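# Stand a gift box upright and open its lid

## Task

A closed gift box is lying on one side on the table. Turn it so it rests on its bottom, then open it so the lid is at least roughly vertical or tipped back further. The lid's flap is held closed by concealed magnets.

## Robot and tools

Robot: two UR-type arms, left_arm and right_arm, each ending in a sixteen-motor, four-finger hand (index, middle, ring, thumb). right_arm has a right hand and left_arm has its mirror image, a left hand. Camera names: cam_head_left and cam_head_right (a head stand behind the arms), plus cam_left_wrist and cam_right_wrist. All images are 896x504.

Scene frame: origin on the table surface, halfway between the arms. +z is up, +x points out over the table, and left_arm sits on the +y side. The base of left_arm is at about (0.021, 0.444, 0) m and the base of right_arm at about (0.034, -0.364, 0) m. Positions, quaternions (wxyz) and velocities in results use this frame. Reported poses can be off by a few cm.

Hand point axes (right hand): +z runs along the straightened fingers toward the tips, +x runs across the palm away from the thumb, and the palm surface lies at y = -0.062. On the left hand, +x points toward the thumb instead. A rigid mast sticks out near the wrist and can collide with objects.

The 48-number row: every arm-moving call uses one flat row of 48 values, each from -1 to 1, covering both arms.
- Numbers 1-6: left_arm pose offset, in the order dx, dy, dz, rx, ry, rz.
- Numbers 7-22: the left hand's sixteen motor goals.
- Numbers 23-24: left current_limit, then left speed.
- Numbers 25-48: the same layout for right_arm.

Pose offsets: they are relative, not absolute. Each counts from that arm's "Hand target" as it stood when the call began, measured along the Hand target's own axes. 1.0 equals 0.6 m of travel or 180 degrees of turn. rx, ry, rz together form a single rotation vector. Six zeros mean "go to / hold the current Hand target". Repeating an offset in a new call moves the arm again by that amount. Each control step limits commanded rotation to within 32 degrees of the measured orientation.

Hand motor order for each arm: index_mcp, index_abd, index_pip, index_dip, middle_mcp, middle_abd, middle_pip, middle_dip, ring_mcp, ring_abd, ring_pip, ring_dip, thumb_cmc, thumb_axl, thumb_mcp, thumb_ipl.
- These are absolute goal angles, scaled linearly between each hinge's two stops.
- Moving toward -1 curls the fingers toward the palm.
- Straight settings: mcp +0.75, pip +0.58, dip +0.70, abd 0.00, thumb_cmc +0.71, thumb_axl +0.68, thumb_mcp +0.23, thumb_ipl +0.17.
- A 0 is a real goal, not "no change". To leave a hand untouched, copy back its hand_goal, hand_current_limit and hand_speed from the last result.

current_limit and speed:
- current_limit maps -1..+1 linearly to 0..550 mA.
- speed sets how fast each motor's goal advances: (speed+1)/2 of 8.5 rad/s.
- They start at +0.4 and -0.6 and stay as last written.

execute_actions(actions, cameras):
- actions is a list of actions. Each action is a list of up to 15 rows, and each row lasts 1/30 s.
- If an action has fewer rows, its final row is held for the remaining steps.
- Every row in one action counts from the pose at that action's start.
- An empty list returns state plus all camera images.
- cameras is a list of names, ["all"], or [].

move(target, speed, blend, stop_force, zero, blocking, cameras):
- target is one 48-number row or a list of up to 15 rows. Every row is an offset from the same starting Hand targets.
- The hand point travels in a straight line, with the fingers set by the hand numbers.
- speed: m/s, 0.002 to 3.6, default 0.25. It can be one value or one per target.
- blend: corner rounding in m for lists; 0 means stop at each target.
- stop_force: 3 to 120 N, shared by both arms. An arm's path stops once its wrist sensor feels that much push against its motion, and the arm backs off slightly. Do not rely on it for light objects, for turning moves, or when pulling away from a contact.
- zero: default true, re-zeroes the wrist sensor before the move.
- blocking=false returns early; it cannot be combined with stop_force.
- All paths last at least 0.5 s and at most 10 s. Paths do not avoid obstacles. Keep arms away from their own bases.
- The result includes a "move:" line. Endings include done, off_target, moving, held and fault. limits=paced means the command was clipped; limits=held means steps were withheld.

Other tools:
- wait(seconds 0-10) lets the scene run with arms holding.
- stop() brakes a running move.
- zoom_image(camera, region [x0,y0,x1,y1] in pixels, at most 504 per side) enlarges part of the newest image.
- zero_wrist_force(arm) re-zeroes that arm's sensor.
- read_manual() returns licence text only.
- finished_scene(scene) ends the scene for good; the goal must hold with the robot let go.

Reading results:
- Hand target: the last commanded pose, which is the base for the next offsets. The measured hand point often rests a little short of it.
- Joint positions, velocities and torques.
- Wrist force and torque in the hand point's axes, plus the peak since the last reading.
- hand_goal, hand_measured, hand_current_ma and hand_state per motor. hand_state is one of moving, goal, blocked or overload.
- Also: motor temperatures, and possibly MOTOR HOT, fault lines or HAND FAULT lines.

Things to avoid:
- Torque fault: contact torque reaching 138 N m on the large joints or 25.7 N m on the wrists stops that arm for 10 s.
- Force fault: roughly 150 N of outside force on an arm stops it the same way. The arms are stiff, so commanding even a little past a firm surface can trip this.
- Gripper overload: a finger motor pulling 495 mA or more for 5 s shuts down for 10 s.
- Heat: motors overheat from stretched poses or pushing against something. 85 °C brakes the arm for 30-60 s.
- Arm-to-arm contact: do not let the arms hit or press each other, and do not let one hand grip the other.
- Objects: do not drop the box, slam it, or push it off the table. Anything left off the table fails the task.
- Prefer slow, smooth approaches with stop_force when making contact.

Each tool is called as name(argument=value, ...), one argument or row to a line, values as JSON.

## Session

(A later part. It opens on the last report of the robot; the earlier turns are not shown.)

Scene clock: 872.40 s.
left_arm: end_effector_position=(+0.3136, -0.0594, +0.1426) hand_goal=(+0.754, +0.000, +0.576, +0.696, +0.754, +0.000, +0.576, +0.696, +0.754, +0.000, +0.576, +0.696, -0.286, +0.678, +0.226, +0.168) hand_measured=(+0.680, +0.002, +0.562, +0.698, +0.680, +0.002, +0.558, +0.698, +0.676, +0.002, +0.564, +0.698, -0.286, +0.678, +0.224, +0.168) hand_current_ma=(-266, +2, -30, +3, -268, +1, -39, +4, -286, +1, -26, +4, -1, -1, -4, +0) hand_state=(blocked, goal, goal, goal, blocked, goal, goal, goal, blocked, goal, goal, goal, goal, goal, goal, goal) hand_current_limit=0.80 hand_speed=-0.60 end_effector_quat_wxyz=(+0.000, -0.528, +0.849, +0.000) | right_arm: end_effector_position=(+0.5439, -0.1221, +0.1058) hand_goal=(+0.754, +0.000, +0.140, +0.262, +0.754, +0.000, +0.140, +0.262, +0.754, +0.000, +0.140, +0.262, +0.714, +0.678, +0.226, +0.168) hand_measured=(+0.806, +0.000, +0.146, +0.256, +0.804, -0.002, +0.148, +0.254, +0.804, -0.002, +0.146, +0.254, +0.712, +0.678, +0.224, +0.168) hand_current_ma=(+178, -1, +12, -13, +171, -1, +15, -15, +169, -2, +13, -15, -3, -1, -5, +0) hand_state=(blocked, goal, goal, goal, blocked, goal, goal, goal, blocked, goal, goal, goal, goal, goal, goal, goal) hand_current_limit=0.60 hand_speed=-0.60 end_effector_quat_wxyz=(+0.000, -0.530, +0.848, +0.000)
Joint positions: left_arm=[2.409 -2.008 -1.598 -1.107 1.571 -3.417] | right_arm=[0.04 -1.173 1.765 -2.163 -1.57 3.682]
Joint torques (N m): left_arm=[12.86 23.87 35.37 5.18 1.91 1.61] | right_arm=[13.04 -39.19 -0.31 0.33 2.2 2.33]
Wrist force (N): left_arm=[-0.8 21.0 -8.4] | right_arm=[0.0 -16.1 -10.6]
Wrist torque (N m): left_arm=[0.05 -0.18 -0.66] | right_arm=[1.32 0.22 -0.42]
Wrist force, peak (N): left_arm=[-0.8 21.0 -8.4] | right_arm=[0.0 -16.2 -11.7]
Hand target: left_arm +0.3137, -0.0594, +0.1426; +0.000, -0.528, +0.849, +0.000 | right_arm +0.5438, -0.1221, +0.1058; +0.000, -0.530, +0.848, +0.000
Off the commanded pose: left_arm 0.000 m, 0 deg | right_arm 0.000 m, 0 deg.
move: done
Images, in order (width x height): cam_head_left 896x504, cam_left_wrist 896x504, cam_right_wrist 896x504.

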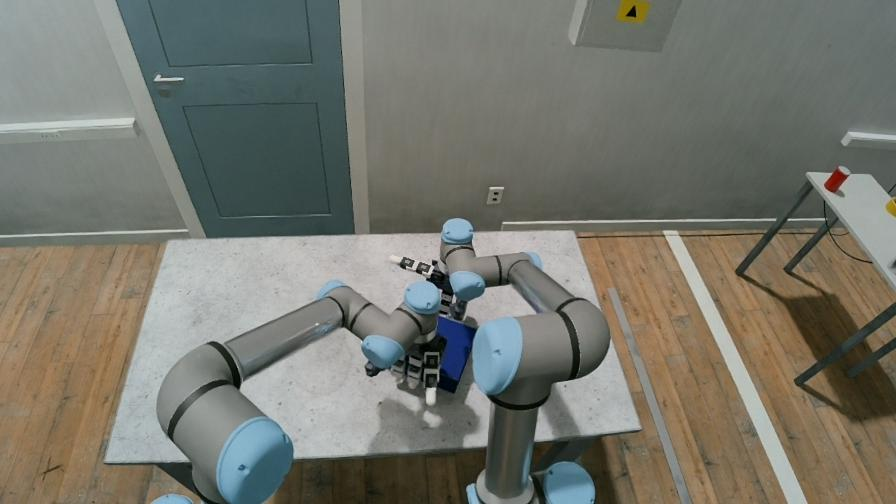

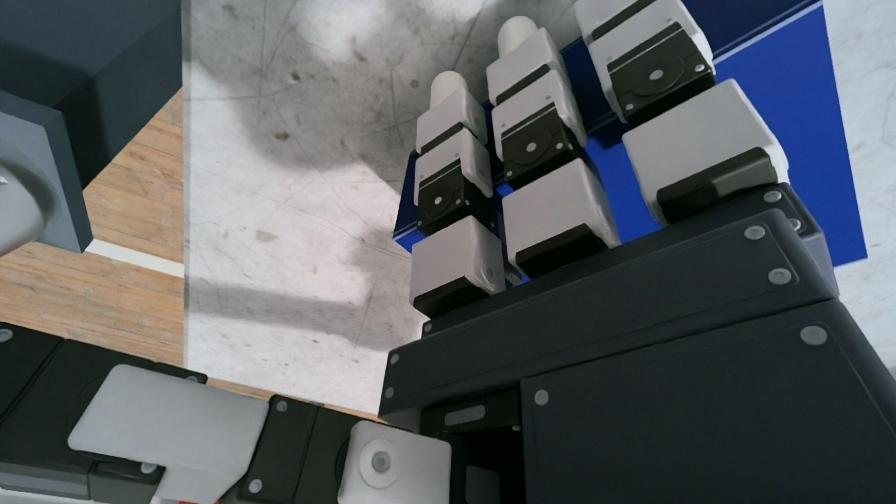

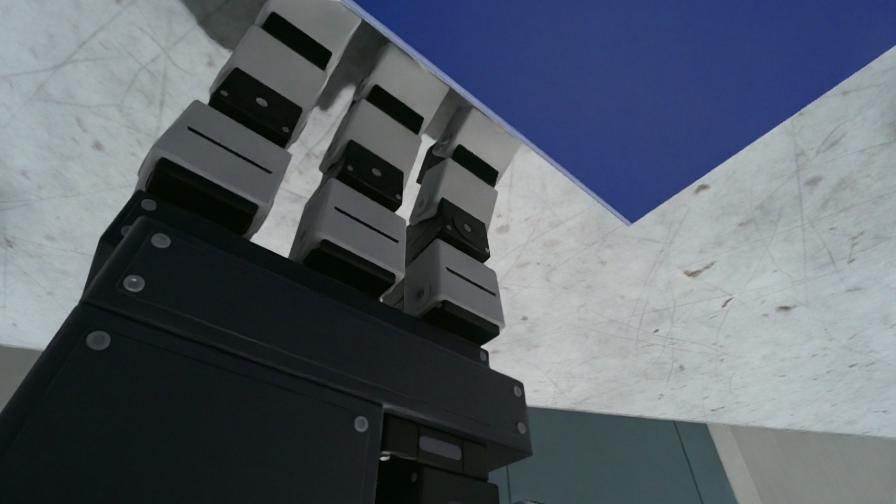

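move(
  target=[
    [0,0,0,0,0,0,0.754,0,0.576,0.696,0.754,0,0.576,0.696,0.754,0,0.576,0.696,-0.286,0.678,0.226,0.168,0.8,-0.6,0,0,-0.03,0,0,0,0.754,0,0.139,0.261,0.754,0,0.139,0.261,0.754,0,0.139,0.261,0.714,0.678,0.226,0.168,0.6,-0.6],
  ],
  speed=0.03,
  cameras=["cam_left_wrist","cam_right_wrist","cam_head_left"],
)

zoom_image(
  camera="cam_right_wrist",
  region=[300, 0, 700, 250],
)

Scene clock: 881.23 s.
left_arm: end_effector_position=(+0.3137, -0.0594, +0.1425) hand_goal=(+0.754, +0.000, +0.576, +0.696, +0.754, +0.000, +0.576, +0.696, +0.754, +0.000, +0.576, +0.696, -0.286, +0.678, +0.226, +0.168) hand_measured=(+0.688, +0.002, +0.562, +0.698, +0.688, +0.002, +0.558, +0.698, +0.686, +0.002, +0.564, +0.698, -0.286, +0.678, +0.224, +0.168) hand_current_ma=(-228, +2, -30, +3, -227, +1, -40, +4, -239, +1, -27, +4, -1, -1, -4, +0) hand_state=(blocked, goal, goal, goal, blocked, goal, goal, goal, blocked, goal, goal, goal, goal, goal, goal, goal) hand_current_limit=0.80 hand_speed=-0.60 end_effector_quat_wxyz=(+0.000, -0.528, +0.849, +0.000) | right_arm: end_effector_position=(+0.5438, -0.1221, +0.1237) hand_goal=(+0.754, +0.000, +0.140, +0.262, +0.754, +0.000, +0.140, +0.262, +0.754, +0.000, +0.140, +0.262, +0.714, +0.678, +0.226, +0.168) hand_measured=(+0.822, +0.000, +0.180, +0.288, +0.820, +0.000, +0.184, +0.286, +0.820, +0.000, +0.182, +0.288, +0.712, +0.678, +0.224, +0.168) hand_current_ma=(+254, +0, +121, +69, +239, +0, +135, +66, +238, +0, +126, +69, -3, -1, -5, +0) hand_state=(blocked, goal, blocked, blocked, blocked, goal, blocked, blocked, blocked, goal, blocked, blocked, goal, goal, goal, goal) hand_current_limit=0.60 hand_speed=-0.60 end_effector_quat_wxyz=(+0.000, -0.530, +0.848, +0.000)
Joint positions: left_arm=[2.409 -2.008 -1.597 -1.108 1.571 -3.417] | right_arm=[0.04 -1.196 1.746 -2.121 -1.57 3.682]
Joint torques (N m): left_arm=[-0.39 43.91 26.59 4.62 -0.2 1.53] | right_arm=[1.9 -48.28 -29.33 1.89 0.38 1.89]
Wrist force (N): left_arm=[-0.4 10.5 -1.3] | right_arm=[0.3 -10.6 3.6]
Wrist torque (N m): left_arm=[-0.21 -0.02 -0.39] | right_arm=[0.62 -0.08 -0.25]
Wrist force, peak (N): left_arm=[-0.6 21.2 -9.3] | right_arm=[-0.1 -16.5 -12.0]
Hand target: left_arm +0.3137, -0.0594, +0.1426; +0.000, -0.528, +0.849, +0.000 | right_arm +0.5438, -0.1221, +0.1238; +0.000, -0.530, +0.848, +0.000
Off the commanded pose: left_arm 0.000 m, 0 deg | right_arm 0.000 m, 0 deg.
move: done
Images, in order (width x height): cam_head_left 896x504, cam_left_wrist 896x504, cam_right_wrist 896x504.

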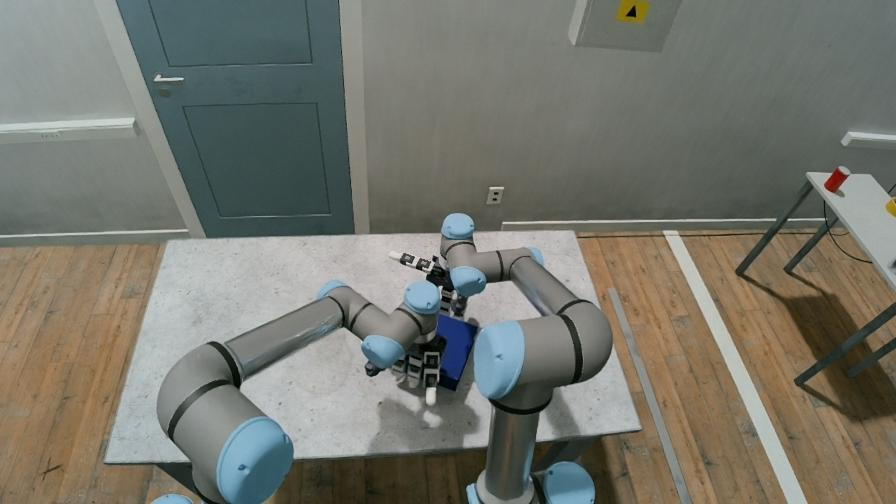

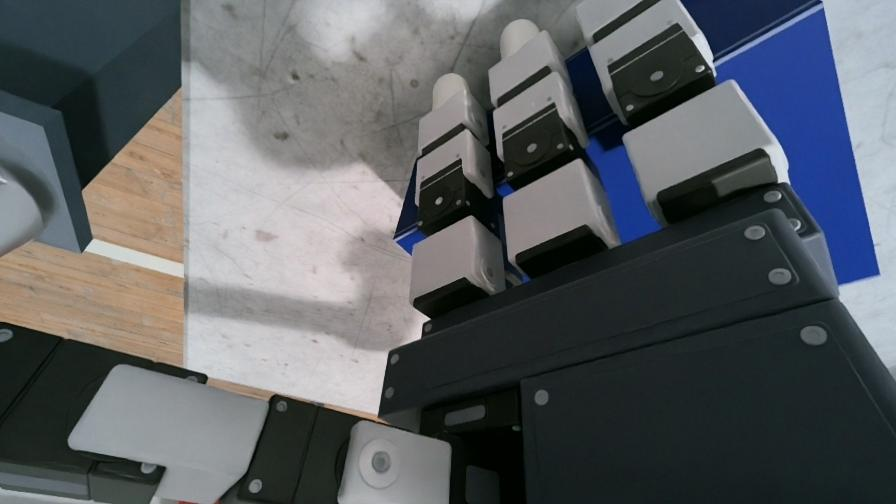

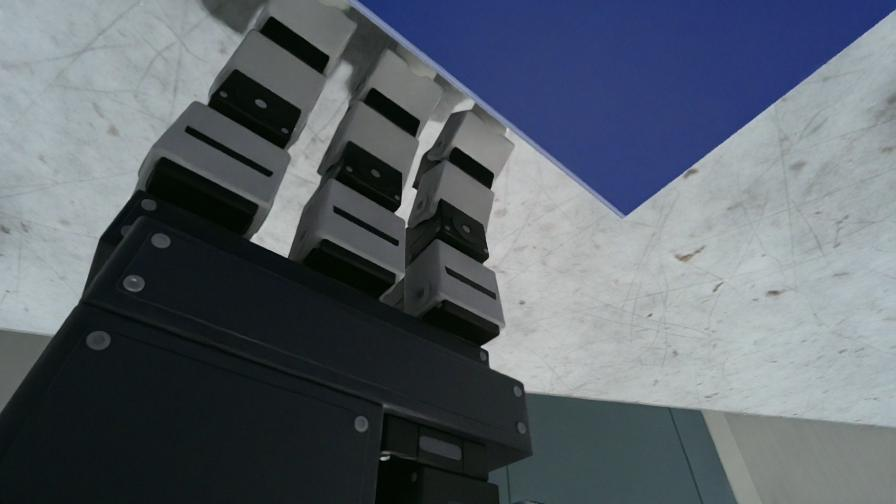

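Scaled by 1.260 from the camera's 896x504 image, which has a finer 1280x720 frame.

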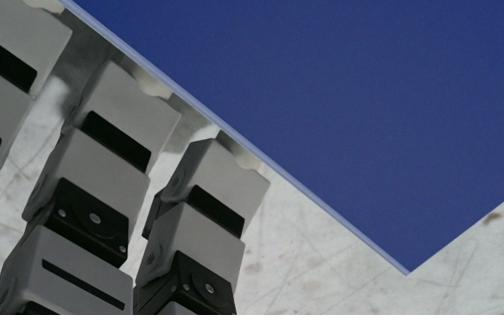

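move(
  target=[0,0,0,0,0,0,0.754,0,0.576,0.696,0.754,0,0.576,0.696,0.754,0,0.576,0.696,-0.286,0.678,0.226,0.168,0.8,-0.6,0,0,-0.033,0,0,0,0.754,0,0.139,0.261,0.754,0,0.139,0.261,0.754,0,0.139,0.261,0.714,0.678,0.226,0.168,0.6,-0.6],
  speed=0.03,
  cameras=["all"],
)

Scene clock: 912.83 s.
left_arm: end_effector_position=(+0.3137, -0.0594, +0.1425) hand_goal=(+0.754, +0.000, +0.576, +0.696, +0.754, +0.000, +0.576, +0.696, +0.754, +0.000, +0.576, +0.696, -0.286, +0.678, +0.226, +0.168) hand_measured=(+0.688, +0.002, +0.562, +0.698, +0.688, +0.002, +0.558, +0.698, +0.686, +0.002, +0.564, +0.698, -0.286, +0.678, +0.224, +0.168) hand_current_ma=(-228, +2, -32, +3, -227, +1, -40, +4, -239, +1, -27, +4, -1, -1, -4, +0) hand_state=(blocked, goal, goal, goal, blocked, goal, goal, goal, blocked, goal, goal, goal, goal, goal, goal, goal) hand_current_limit=0.80 hand_speed=-0.60 end_effector_quat_wxyz=(+0.000, -0.528, +0.849, +0.000) | right_arm: end_effector_position=(+0.5438, -0.1221, +0.1435) hand_goal=(+0.754, +0.000, +0.140, +0.262, +0.754, +0.000, +0.140, +0.262, +0.754, +0.000, +0.140, +0.262, +0.714, +0.678, +0.226, +0.168) hand_measured=(+0.842, +0.000, +0.190, +0.294, +0.838, +0.000, +0.194, +0.292, +0.838, +0.000, +0.192, +0.294, +0.712, +0.678, +0.224, +0.168) hand_current_ma=(+344, +0, +159, +90, +327, +0, +178, +85, +327, +0, +166, +90, -3, -1, -5, +0) hand_state=(blocked, goal, blocked, blocked, blocked, goal, blocked, blocked, blocked, goal, blocked, blocked, goal, goal, goal, goal) hand_current_limit=0.60 hand_speed=-0.60 end_effector_quat_wxyz=(+0.000, -0.530, +0.848, +0.000)
Joint positions: left_arm=[2.409 -2.008 -1.598 -1.108 1.571 -3.417] | right_arm=[0.04 -1.22 1.722 -2.073 -1.57 3.682]
Joint torques (N m): left_arm=[-2.55 57.57 13.2 4.07 -0.79 0.03] | right_arm=[-0.28 -47.37 -28.4 2.66 0.18 -1.71]
Wrist force (N): left_arm=[-0.1 13.7 -1.2] | right_arm=[0.3 -13.4 2.9]
Wrist torque (N m): left_arm=[-0.42 -0.06 -0.45] | right_arm=[0.95 -0.04 -0.33]
Wrist force, peak (N): left_arm=[-0.4 14.1 -0.2] | right_arm=[0.4 -13.7 3.5]
Hand target: left_arm +0.3137, -0.0594, +0.1426; +0.000, -0.528, +0.849, +0.000 | right_arm +0.5438, -0.1221, +0.1436; +0.000, -0.530, +0.848, +0.000
Off the commanded pose: left_arm 0.000 m, 0 deg | right_arm 0.000 m, 0 deg.
move: done

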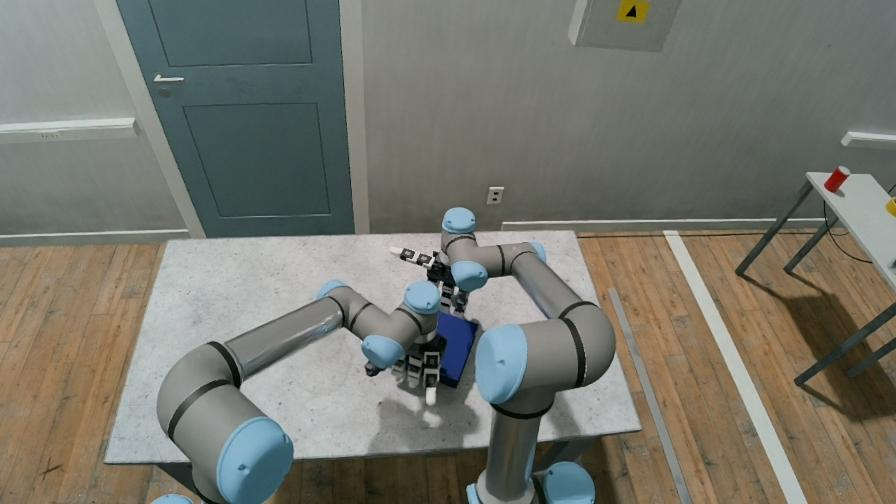

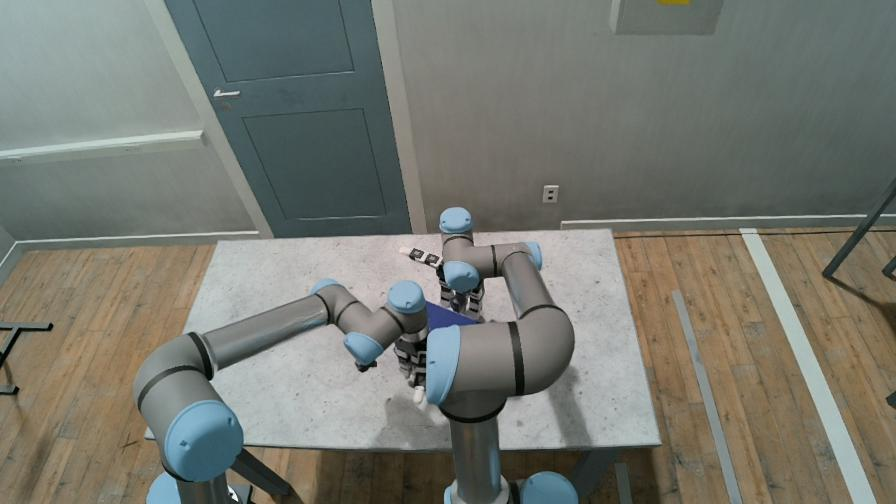

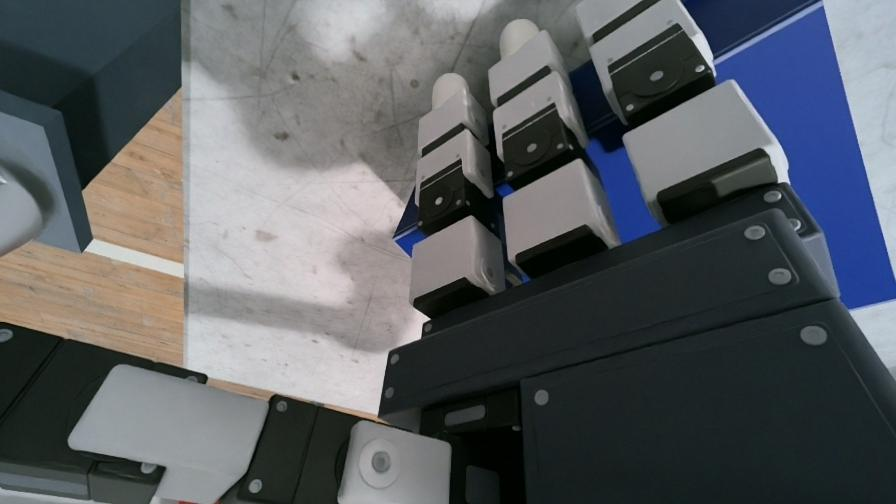

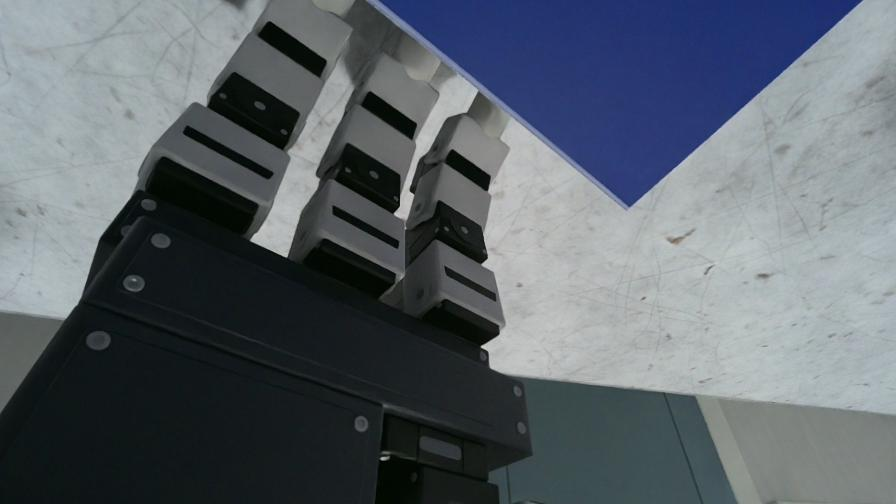

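zoom_image(
  camera="cam_left_wrist",
  region=[640, 0, 896, 340],
)

zoom_image(
  camera="cam_right_wrist",
  region=[260, 0, 700, 250],
)

zoom_image(
  camera="cam_left_wrist",
  region=[340, 60, 660, 280],
)

Scaled by 1.482 from the camera's 896x504 image, which has a finer 1280x720 frame.

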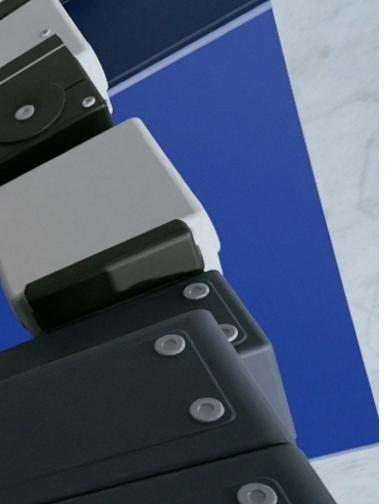

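Scaled by 1.145 from the camera's 896x504 image, which has a finer 1280x720 frame.

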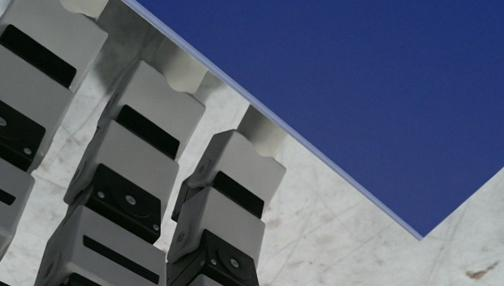

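Scaled by 1.575 from the camera's 896x504 image, which has a finer 1280x720 frame.

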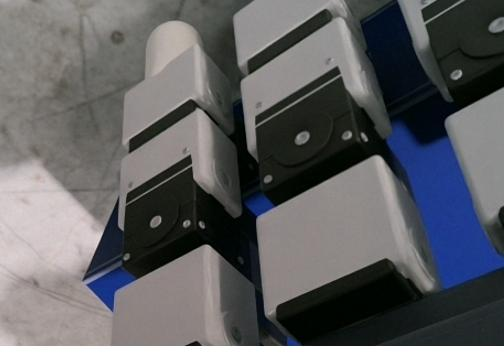

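move(
  target=[0,0,0,0,0,0,0.754,0,0.576,0.696,0.754,0,0.576,0.696,0.754,0,0.576,0.696,-0.286,0.678,0.226,0.168,0.8,-0.6,0,0,-0.042,0,0,0,0.754,0,0.139,0.261,0.754,0,0.139,0.261,0.754,0,0.139,0.261,0.714,0.678,0.226,0.168,0.6,-0.6],
  speed=0.03,
  cameras=["cam_left_wrist","cam_right_wrist"],
)

zoom_image(
  camera="cam_left_wrist",
  region=[340, 60, 660, 280],
)

Scene clock: 930.37 s.
left_arm: end_effector_position=(+0.3137, -0.0594, +0.1425) hand_goal=(+0.754, +0.000, +0.576, +0.696, +0.754, +0.000, +0.576, +0.696, +0.754, +0.000, +0.576, +0.696, -0.286, +0.678, +0.226, +0.168) hand_measured=(+0.688, +0.002, +0.556, +0.698, +0.688, +0.002, +0.552, +0.698, +0.684, +0.002, +0.558, +0.698, -0.286, +0.678, +0.224, +0.168) hand_current_ma=(-228, +2, -49, +3, -227, +1, -58, +4, -245, +1, -38, +4, -1, -1, -4, +0) hand_state=(blocked, goal, blocked, goal, blocked, goal, blocked, goal, blocked, goal, goal, goal, goal, goal, goal, goal) hand_current_limit=0.80 hand_speed=-0.60 end_effector_quat_wxyz=(+0.000, -0.528, +0.849, +0.000) | right_arm: end_effector_position=(+0.5438, -0.1221, +0.1687) hand_goal=(+0.754, +0.000, +0.140, +0.262, +0.754, +0.000, +0.140, +0.262, +0.754, +0.000, +0.140, +0.262, +0.714, +0.678, +0.226, +0.168) hand_measured=(+0.854, +0.000, +0.196, +0.296, +0.850, +0.000, +0.200, +0.294, +0.850, +0.000, +0.198, +0.296, +0.712, +0.678, +0.224, +0.168) hand_current_ma=(+407, +0, +179, +100, +388, +0, +201, +93, +388, +0, +189, +99, -3, -1, -5, +0) hand_state=(blocked, goal, blocked, blocked, blocked, goal, blocked, blocked, blocked, goal, blocked, blocked, goal, goal, goal, goal) hand_current_limit=0.60 hand_speed=-0.60 end_effector_quat_wxyz=(+0.000, -0.530, +0.848, +0.000)
Joint positions: left_arm=[2.409 -2.008 -1.598 -1.108 1.571 -3.417] | right_arm=[0.04 -1.247 1.688 -2.012 -1.57 3.682]
Joint torques (N m): left_arm=[2.31 56.45 22.47 6.33 -0.65 -0.97] | right_arm=[0.36 -46.25 -27.97 3.36 1.66 -1.73]
Wrist force (N): left_arm=[-0.2 16.3 0.4] | right_arm=[0.2 -15.9 1.8]
Wrist torque (N m): left_arm=[-0.65 0.01 -0.49] | right_arm=[1.22 -0.01 -0.46]
Wrist force, peak (N): left_arm=[-0.3 16.8 1.0] | right_arm=[0.2 -16.2 1.2]
Hand target: left_arm +0.3137, -0.0594, +0.1426; +0.000, -0.528, +0.849, +0.000 | right_arm +0.5438, -0.1221, +0.1688; +0.000, -0.530, +0.848, +0.000
Off the commanded pose: left_arm 0.000 m, 0 deg | right_arm 0.000 m, 0 deg.
move: done
Images, in order (width x height): cam_left_wrist 896x504, cam_right_wrist 896x504.

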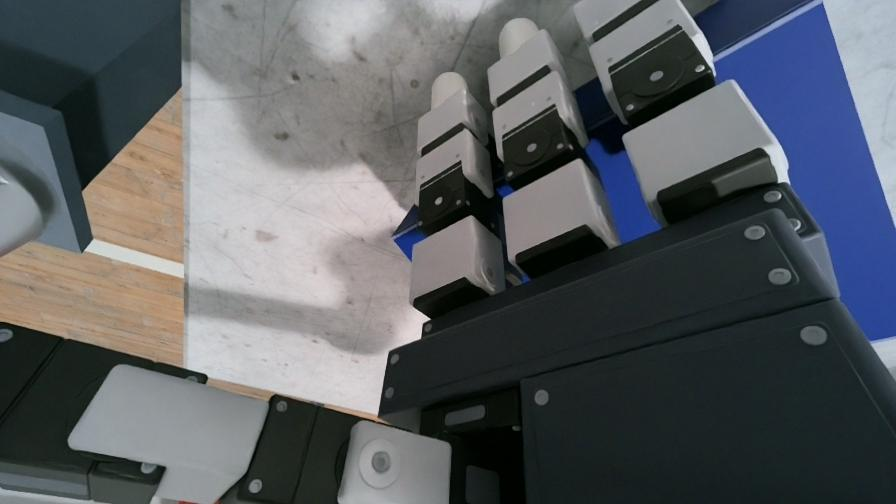

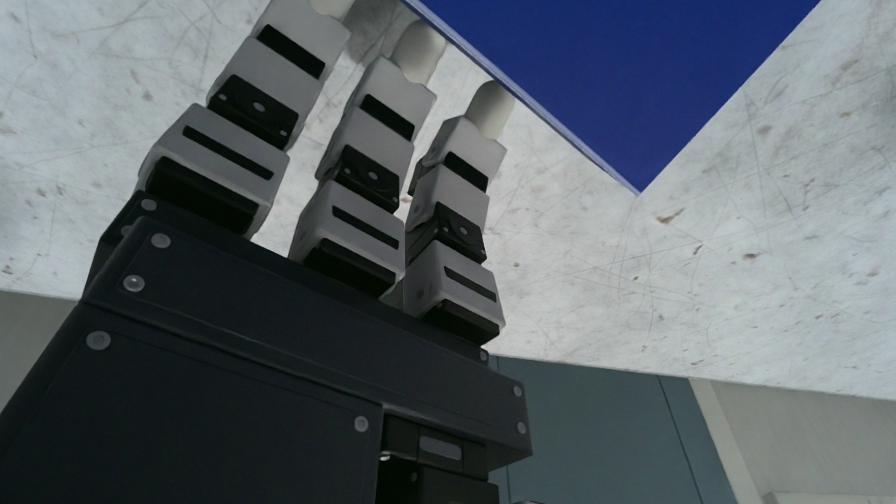

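Scaled by 1.575 from the camera's 896x504 image, which has a finer 1280x720 frame.

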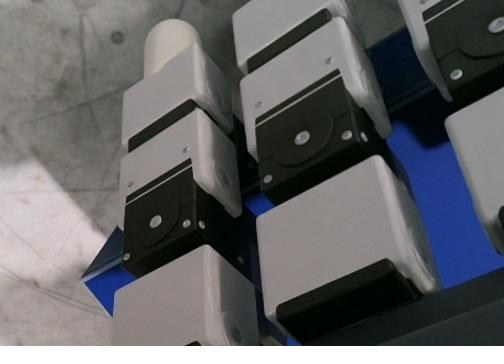

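zoom_image(
  camera="cam_left_wrist",
  region=[640, 0, 896, 340],
)

zoom_image(
  camera="cam_right_wrist",
  region=[260, 0, 700, 250],
)

Scaled by 1.482 from the camera's 896x504 image, which has a finer 1280x720 frame.

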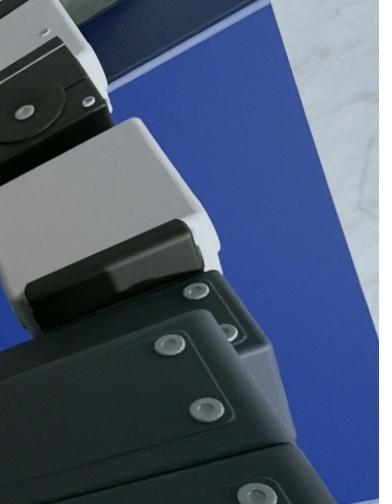

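Scaled by 1.145 from the camera's 896x504 image, which has a finer 1280x720 frame.

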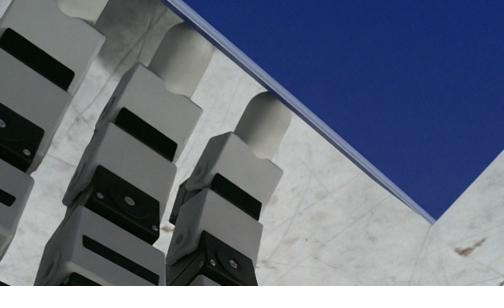

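wait(
  seconds=0,
  cameras=["cam_head_left","cam_head_right"],
)

zoom_image(
  camera="cam_head_left",
  region=[400, 280, 520, 400],
)

zoom_image(
  camera="cam_head_right",
  region=[400, 270, 520, 390],
)

Scene clock: 969.27 s.
left_arm: end_effector_position=(+0.3137, -0.0594, +0.1425) hand_goal=(+0.754, +0.000, +0.576, +0.696, +0.754, +0.000, +0.576, +0.696, +0.754, +0.000, +0.576, +0.696, -0.286, +0.678, +0.226, +0.168) hand_measured=(+0.688, +0.002, +0.556, +0.698, +0.688, +0.002, +0.552, +0.698, +0.684, +0.002, +0.558, +0.698, -0.286, +0.678, +0.224, +0.168) hand_current_ma=(-228, +2, -49, +3, -227, +1, -58, +4, -245, +1, -39, +4, -1, -1, -4, +0) hand_state=(blocked, goal, blocked, goal, blocked, goal, blocked, goal, blocked, goal, goal, goal, goal, goal, goal, goal) hand_current_limit=0.80 hand_speed=-0.60 end_effector_quat_wxyz=(+0.000, -0.528, +0.849, +0.000) | right_arm: end_effector_position=(+0.5438, -0.1221, +0.1688) hand_goal=(+0.754, +0.000, +0.140, +0.262, +0.754, +0.000, +0.140, +0.262, +0.754, +0.000, +0.140, +0.262, +0.714, +0.678, +0.226, +0.168) hand_measured=(+0.854, +0.000, +0.196, +0.296, +0.850, +0.000, +0.200, +0.294, +0.852, +0.000, +0.198, +0.296, +0.712, +0.678, +0.224, +0.168) hand_current_ma=(+407, +0, +179, +100, +388, +0, +201, +93, +388, +0, +189, +99, -3, -1, -5, +0) hand_state=(blocked, goal, blocked, blocked, blocked, goal, blocked, blocked, blocked, goal, blocked, blocked, goal, goal, goal, goal) hand_current_limit=0.60 hand_speed=-0.60 end_effector_quat_wxyz=(+0.000, -0.530, +0.848, +0.000)
Joint positions: left_arm=[2.409 -2.008 -1.598 -1.108 1.571 -3.417] | right_arm=[0.04 -1.247 1.688 -2.011 -1.57 3.682]
Joint torques (N m): left_arm=[7.17 56.07 28.41 8.23 -0.19 -0.9] | right_arm=[1.02 -45.85 -27.85 3.5 1.78 -1.58]
Wrist force (N): left_arm=[-0.1 16.7 0.2] | right_arm=[0.2 -16.1 1.5]
Wrist torque (N m): left_arm=[-0.61 0.01 -0.49] | right_arm=[1.20 -0.01 -0.47]
Wrist force, peak (N): left_arm=[-0.3 16.8 1.3] | right_arm=[0.1 -16.2 2.5]
Hand target: left_arm +0.3137, -0.0594, +0.1426; +0.000, -0.528, +0.849, +0.000 | right_arm +0.5438, -0.1221, +0.1688; +0.000, -0.530, +0.848, +0.000
Off the commanded pose: left_arm 0.000 m, 0 deg | right_arm 0.000 m, 0 deg.
Images, in order (width x height): cam_head_left 896x504, cam_head_right 896x504.

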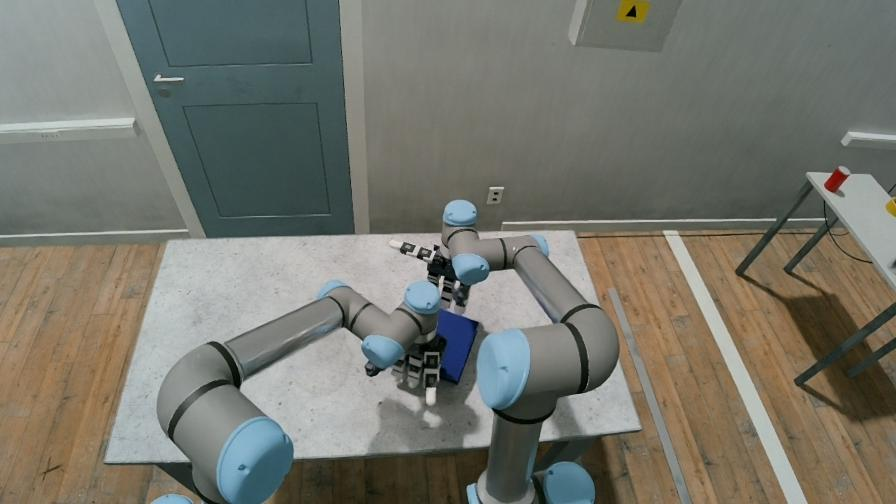

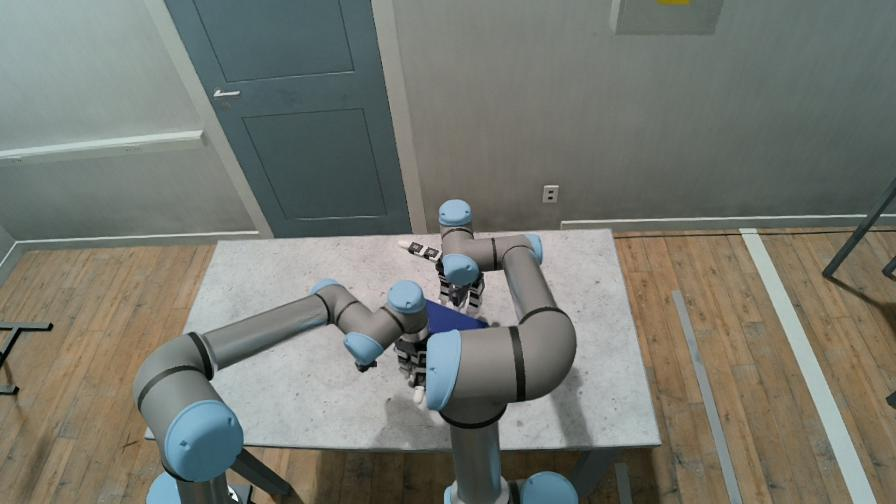

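Scaled by 4.200 from the camera's 896x504 image, which has a finer 1280x720 frame.

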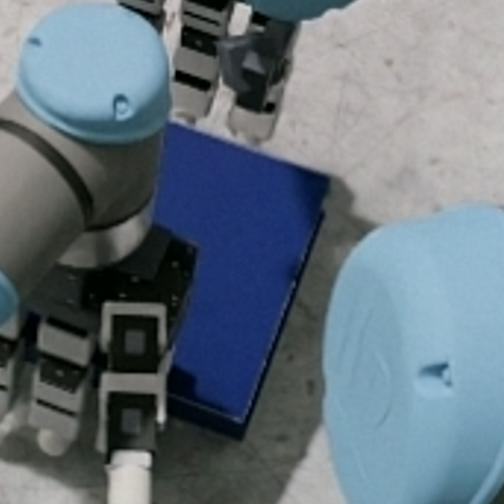

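Scaled by 4.200 from the camera's 896x504 image, which has a finer 1280x720 frame.

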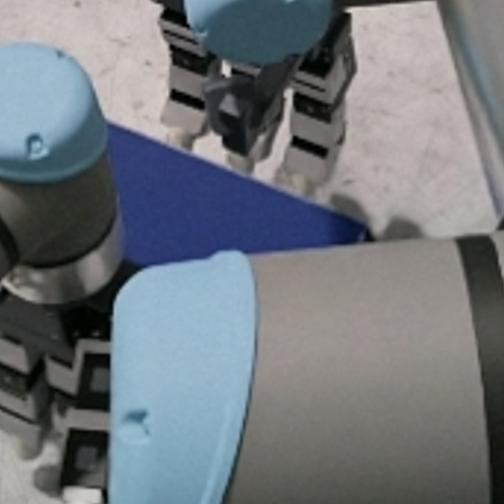

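move(
  target=[0,0,0,0,0,0,0.754,0,0.576,0.696,0.754,0,0.576,0.696,0.754,0,0.576,0.696,-0.286,0.678,0.226,0.168,0.8,-0.6,0,-0.01,-0.042,0,0,0,0.754,0,0.139,0.261,0.754,0,0.139,0.261,0.754,0,0.139,0.261,0.714,0.678,0.226,0.168,0.6,-0.6],
  speed=0.03,
  cameras=["all"],
)

zoom_image(
  camera="cam_head_left",
  region=[400, 280, 520, 400],
)

zoom_image(
  camera="cam_left_wrist",
  region=[340, 60, 660, 280],
)

Scene clock: 995.90 s.
left_arm: end_effector_position=(+0.3137, -0.0594, +0.1426) hand_goal=(+0.754, +0.000, +0.576, +0.696, +0.754, +0.000, +0.576, +0.696, +0.754, +0.000, +0.576, +0.696, -0.286, +0.678, +0.226, +0.168) hand_measured=(+0.710, +0.002, +0.556, +0.698, +0.710, +0.002, +0.552, +0.698, +0.706, +0.002, +0.560, +0.698, -0.286, +0.678, +0.224, +0.168) hand_current_ma=(-138, +2, -47, +3, -137, +1, -57, +4, -152, +1, -37, +4, -1, -1, -4, +0) hand_state=(blocked, goal, goal, goal, blocked, goal, blocked, goal, blocked, goal, goal, goal, goal, goal, goal, goal) hand_current_limit=0.80 hand_speed=-0.60 end_effector_quat_wxyz=(+0.000, -0.528, +0.849, +0.000) | right_arm: end_effector_position=(+0.5491, -0.1247, +0.1939) hand_goal=(+0.754, +0.000, +0.140, +0.262, +0.754, +0.000, +0.140, +0.262, +0.754, +0.000, +0.140, +0.262, +0.714, +0.678, +0.226, +0.168) hand_measured=(+0.818, +0.000, +0.178, +0.288, +0.814, +0.000, +0.182, +0.288, +0.814, +0.000, +0.180, +0.290, +0.712, +0.678, +0.224, +0.168) hand_current_ma=(+229, +0, +114, +71, +215, +0, +131, +72, +214, +0, +121, +75, -3, -1, -5, +0) hand_state=(blocked, goal, blocked, blocked, blocked, goal, blocked, blocked, blocked, goal, blocked, blocked, goal, goal, goal, goal) hand_current_limit=0.60 hand_speed=-0.60 end_effector_quat_wxyz=(+0.000, -0.530, +0.848, +0.000)
Joint positions: left_arm=[2.409 -2.008 -1.598 -1.107 1.571 -3.417] | right_arm=[0.035 -1.261 1.637 -1.947 -1.57 3.677]
Joint torques (N m): left_arm=[6.76 56.83 29.93 1.73 0.26 -0.94] | right_arm=[-4.81 -46.43 -33.24 0.52 3.59 -1.73]
Wrist force (N): left_arm=[0.1 4.6 1.0] | right_arm=[-0.2 -4.8 -0.1]
Wrist torque (N m): left_arm=[-0.25 0.03 -0.20] | right_arm=[0.32 0.03 0.01]
Wrist force, peak (N): left_arm=[-0.3 16.9 1.2] | right_arm=[0.0 -16.3 1.3]
Hand target: left_arm +0.3137, -0.0594, +0.1426; +0.000, -0.528, +0.849, +0.000 | right_arm +0.5492, -0.1247, +0.1940; +0.000, -0.530, +0.848, +0.000
Off the commanded pose: left_arm 0.000 m, 0 deg | right_arm 0.000 m, 0 deg.
move: done

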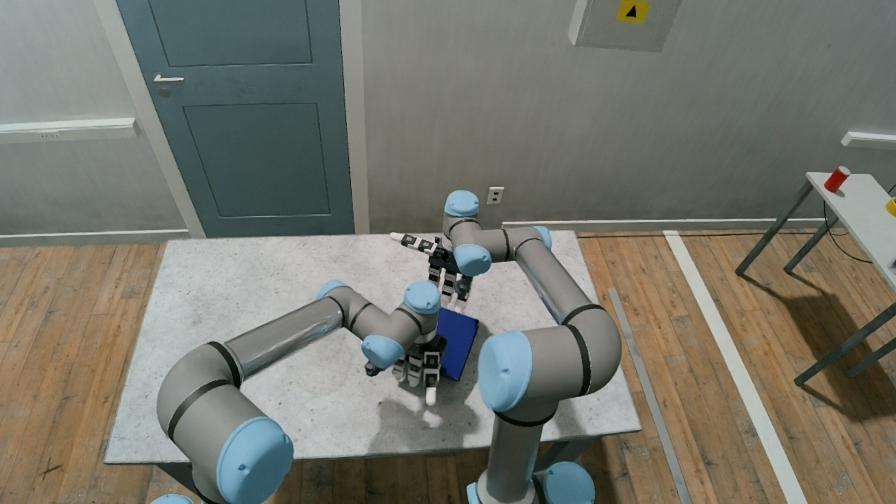

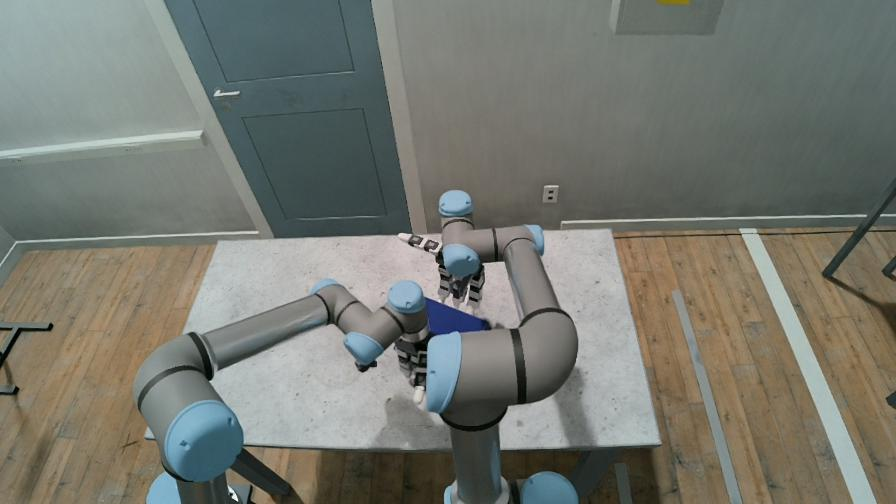

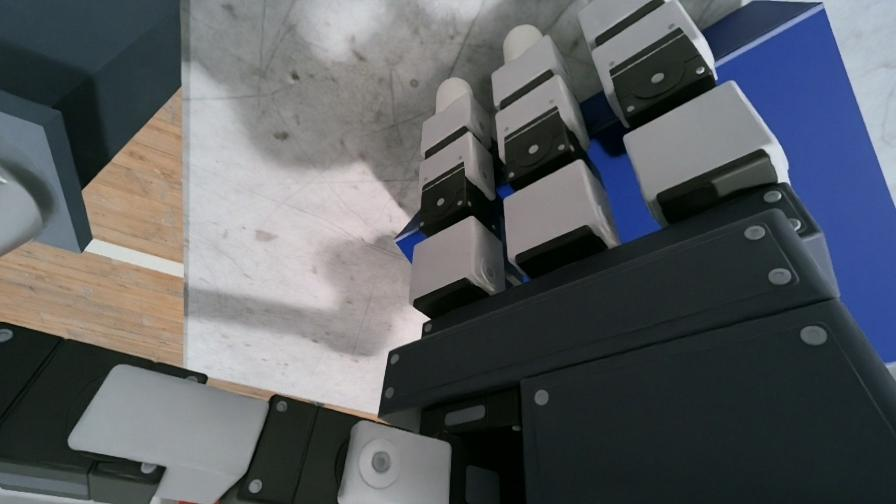

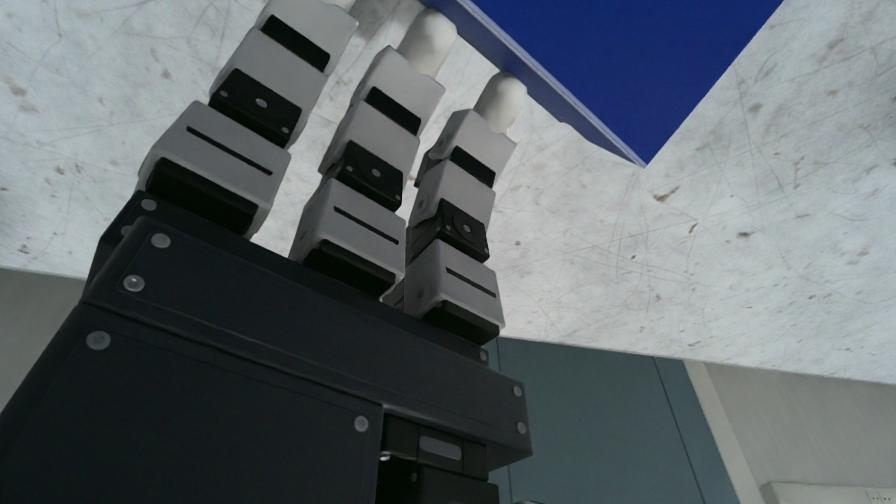

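Scaled by 4.200 from the camera's 896x504 image, which has a finer 1280x720 frame.

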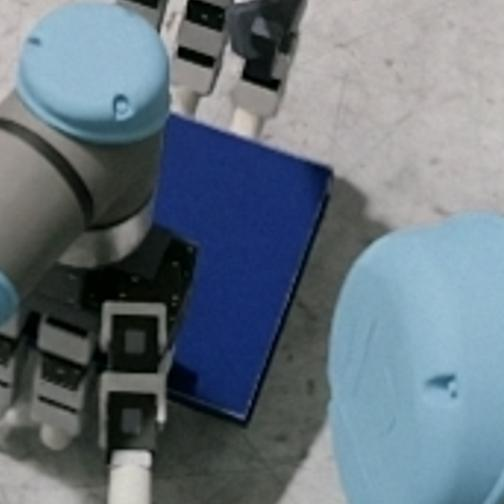

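Scaled by 1.575 from the camera's 896x504 image, which has a finer 1280x720 frame.

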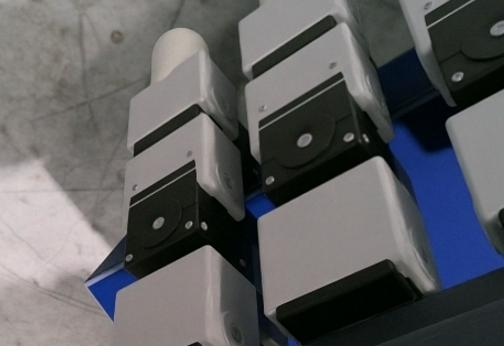

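zoom_image(
  camera="cam_right_wrist",
  region=[400, 0, 700, 180],
)

zoom_image(
  camera="cam_left_wrist",
  region=[640, 0, 896, 180],
)

Scaled by 1.680 from the camera's 896x504 image, which has a finer 1280x720 frame.

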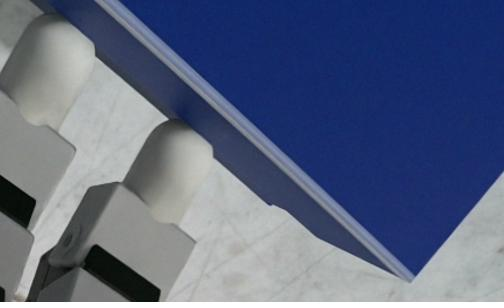

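Scaled by 1.969 from the camera's 896x504 image, which has a finer 1280x720 frame.

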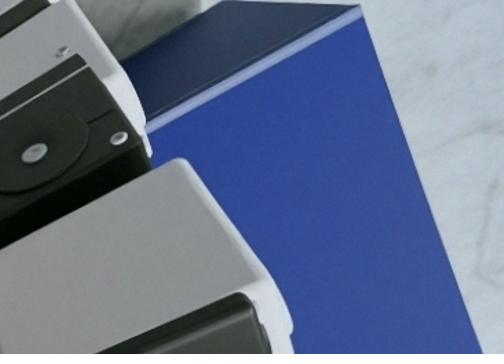

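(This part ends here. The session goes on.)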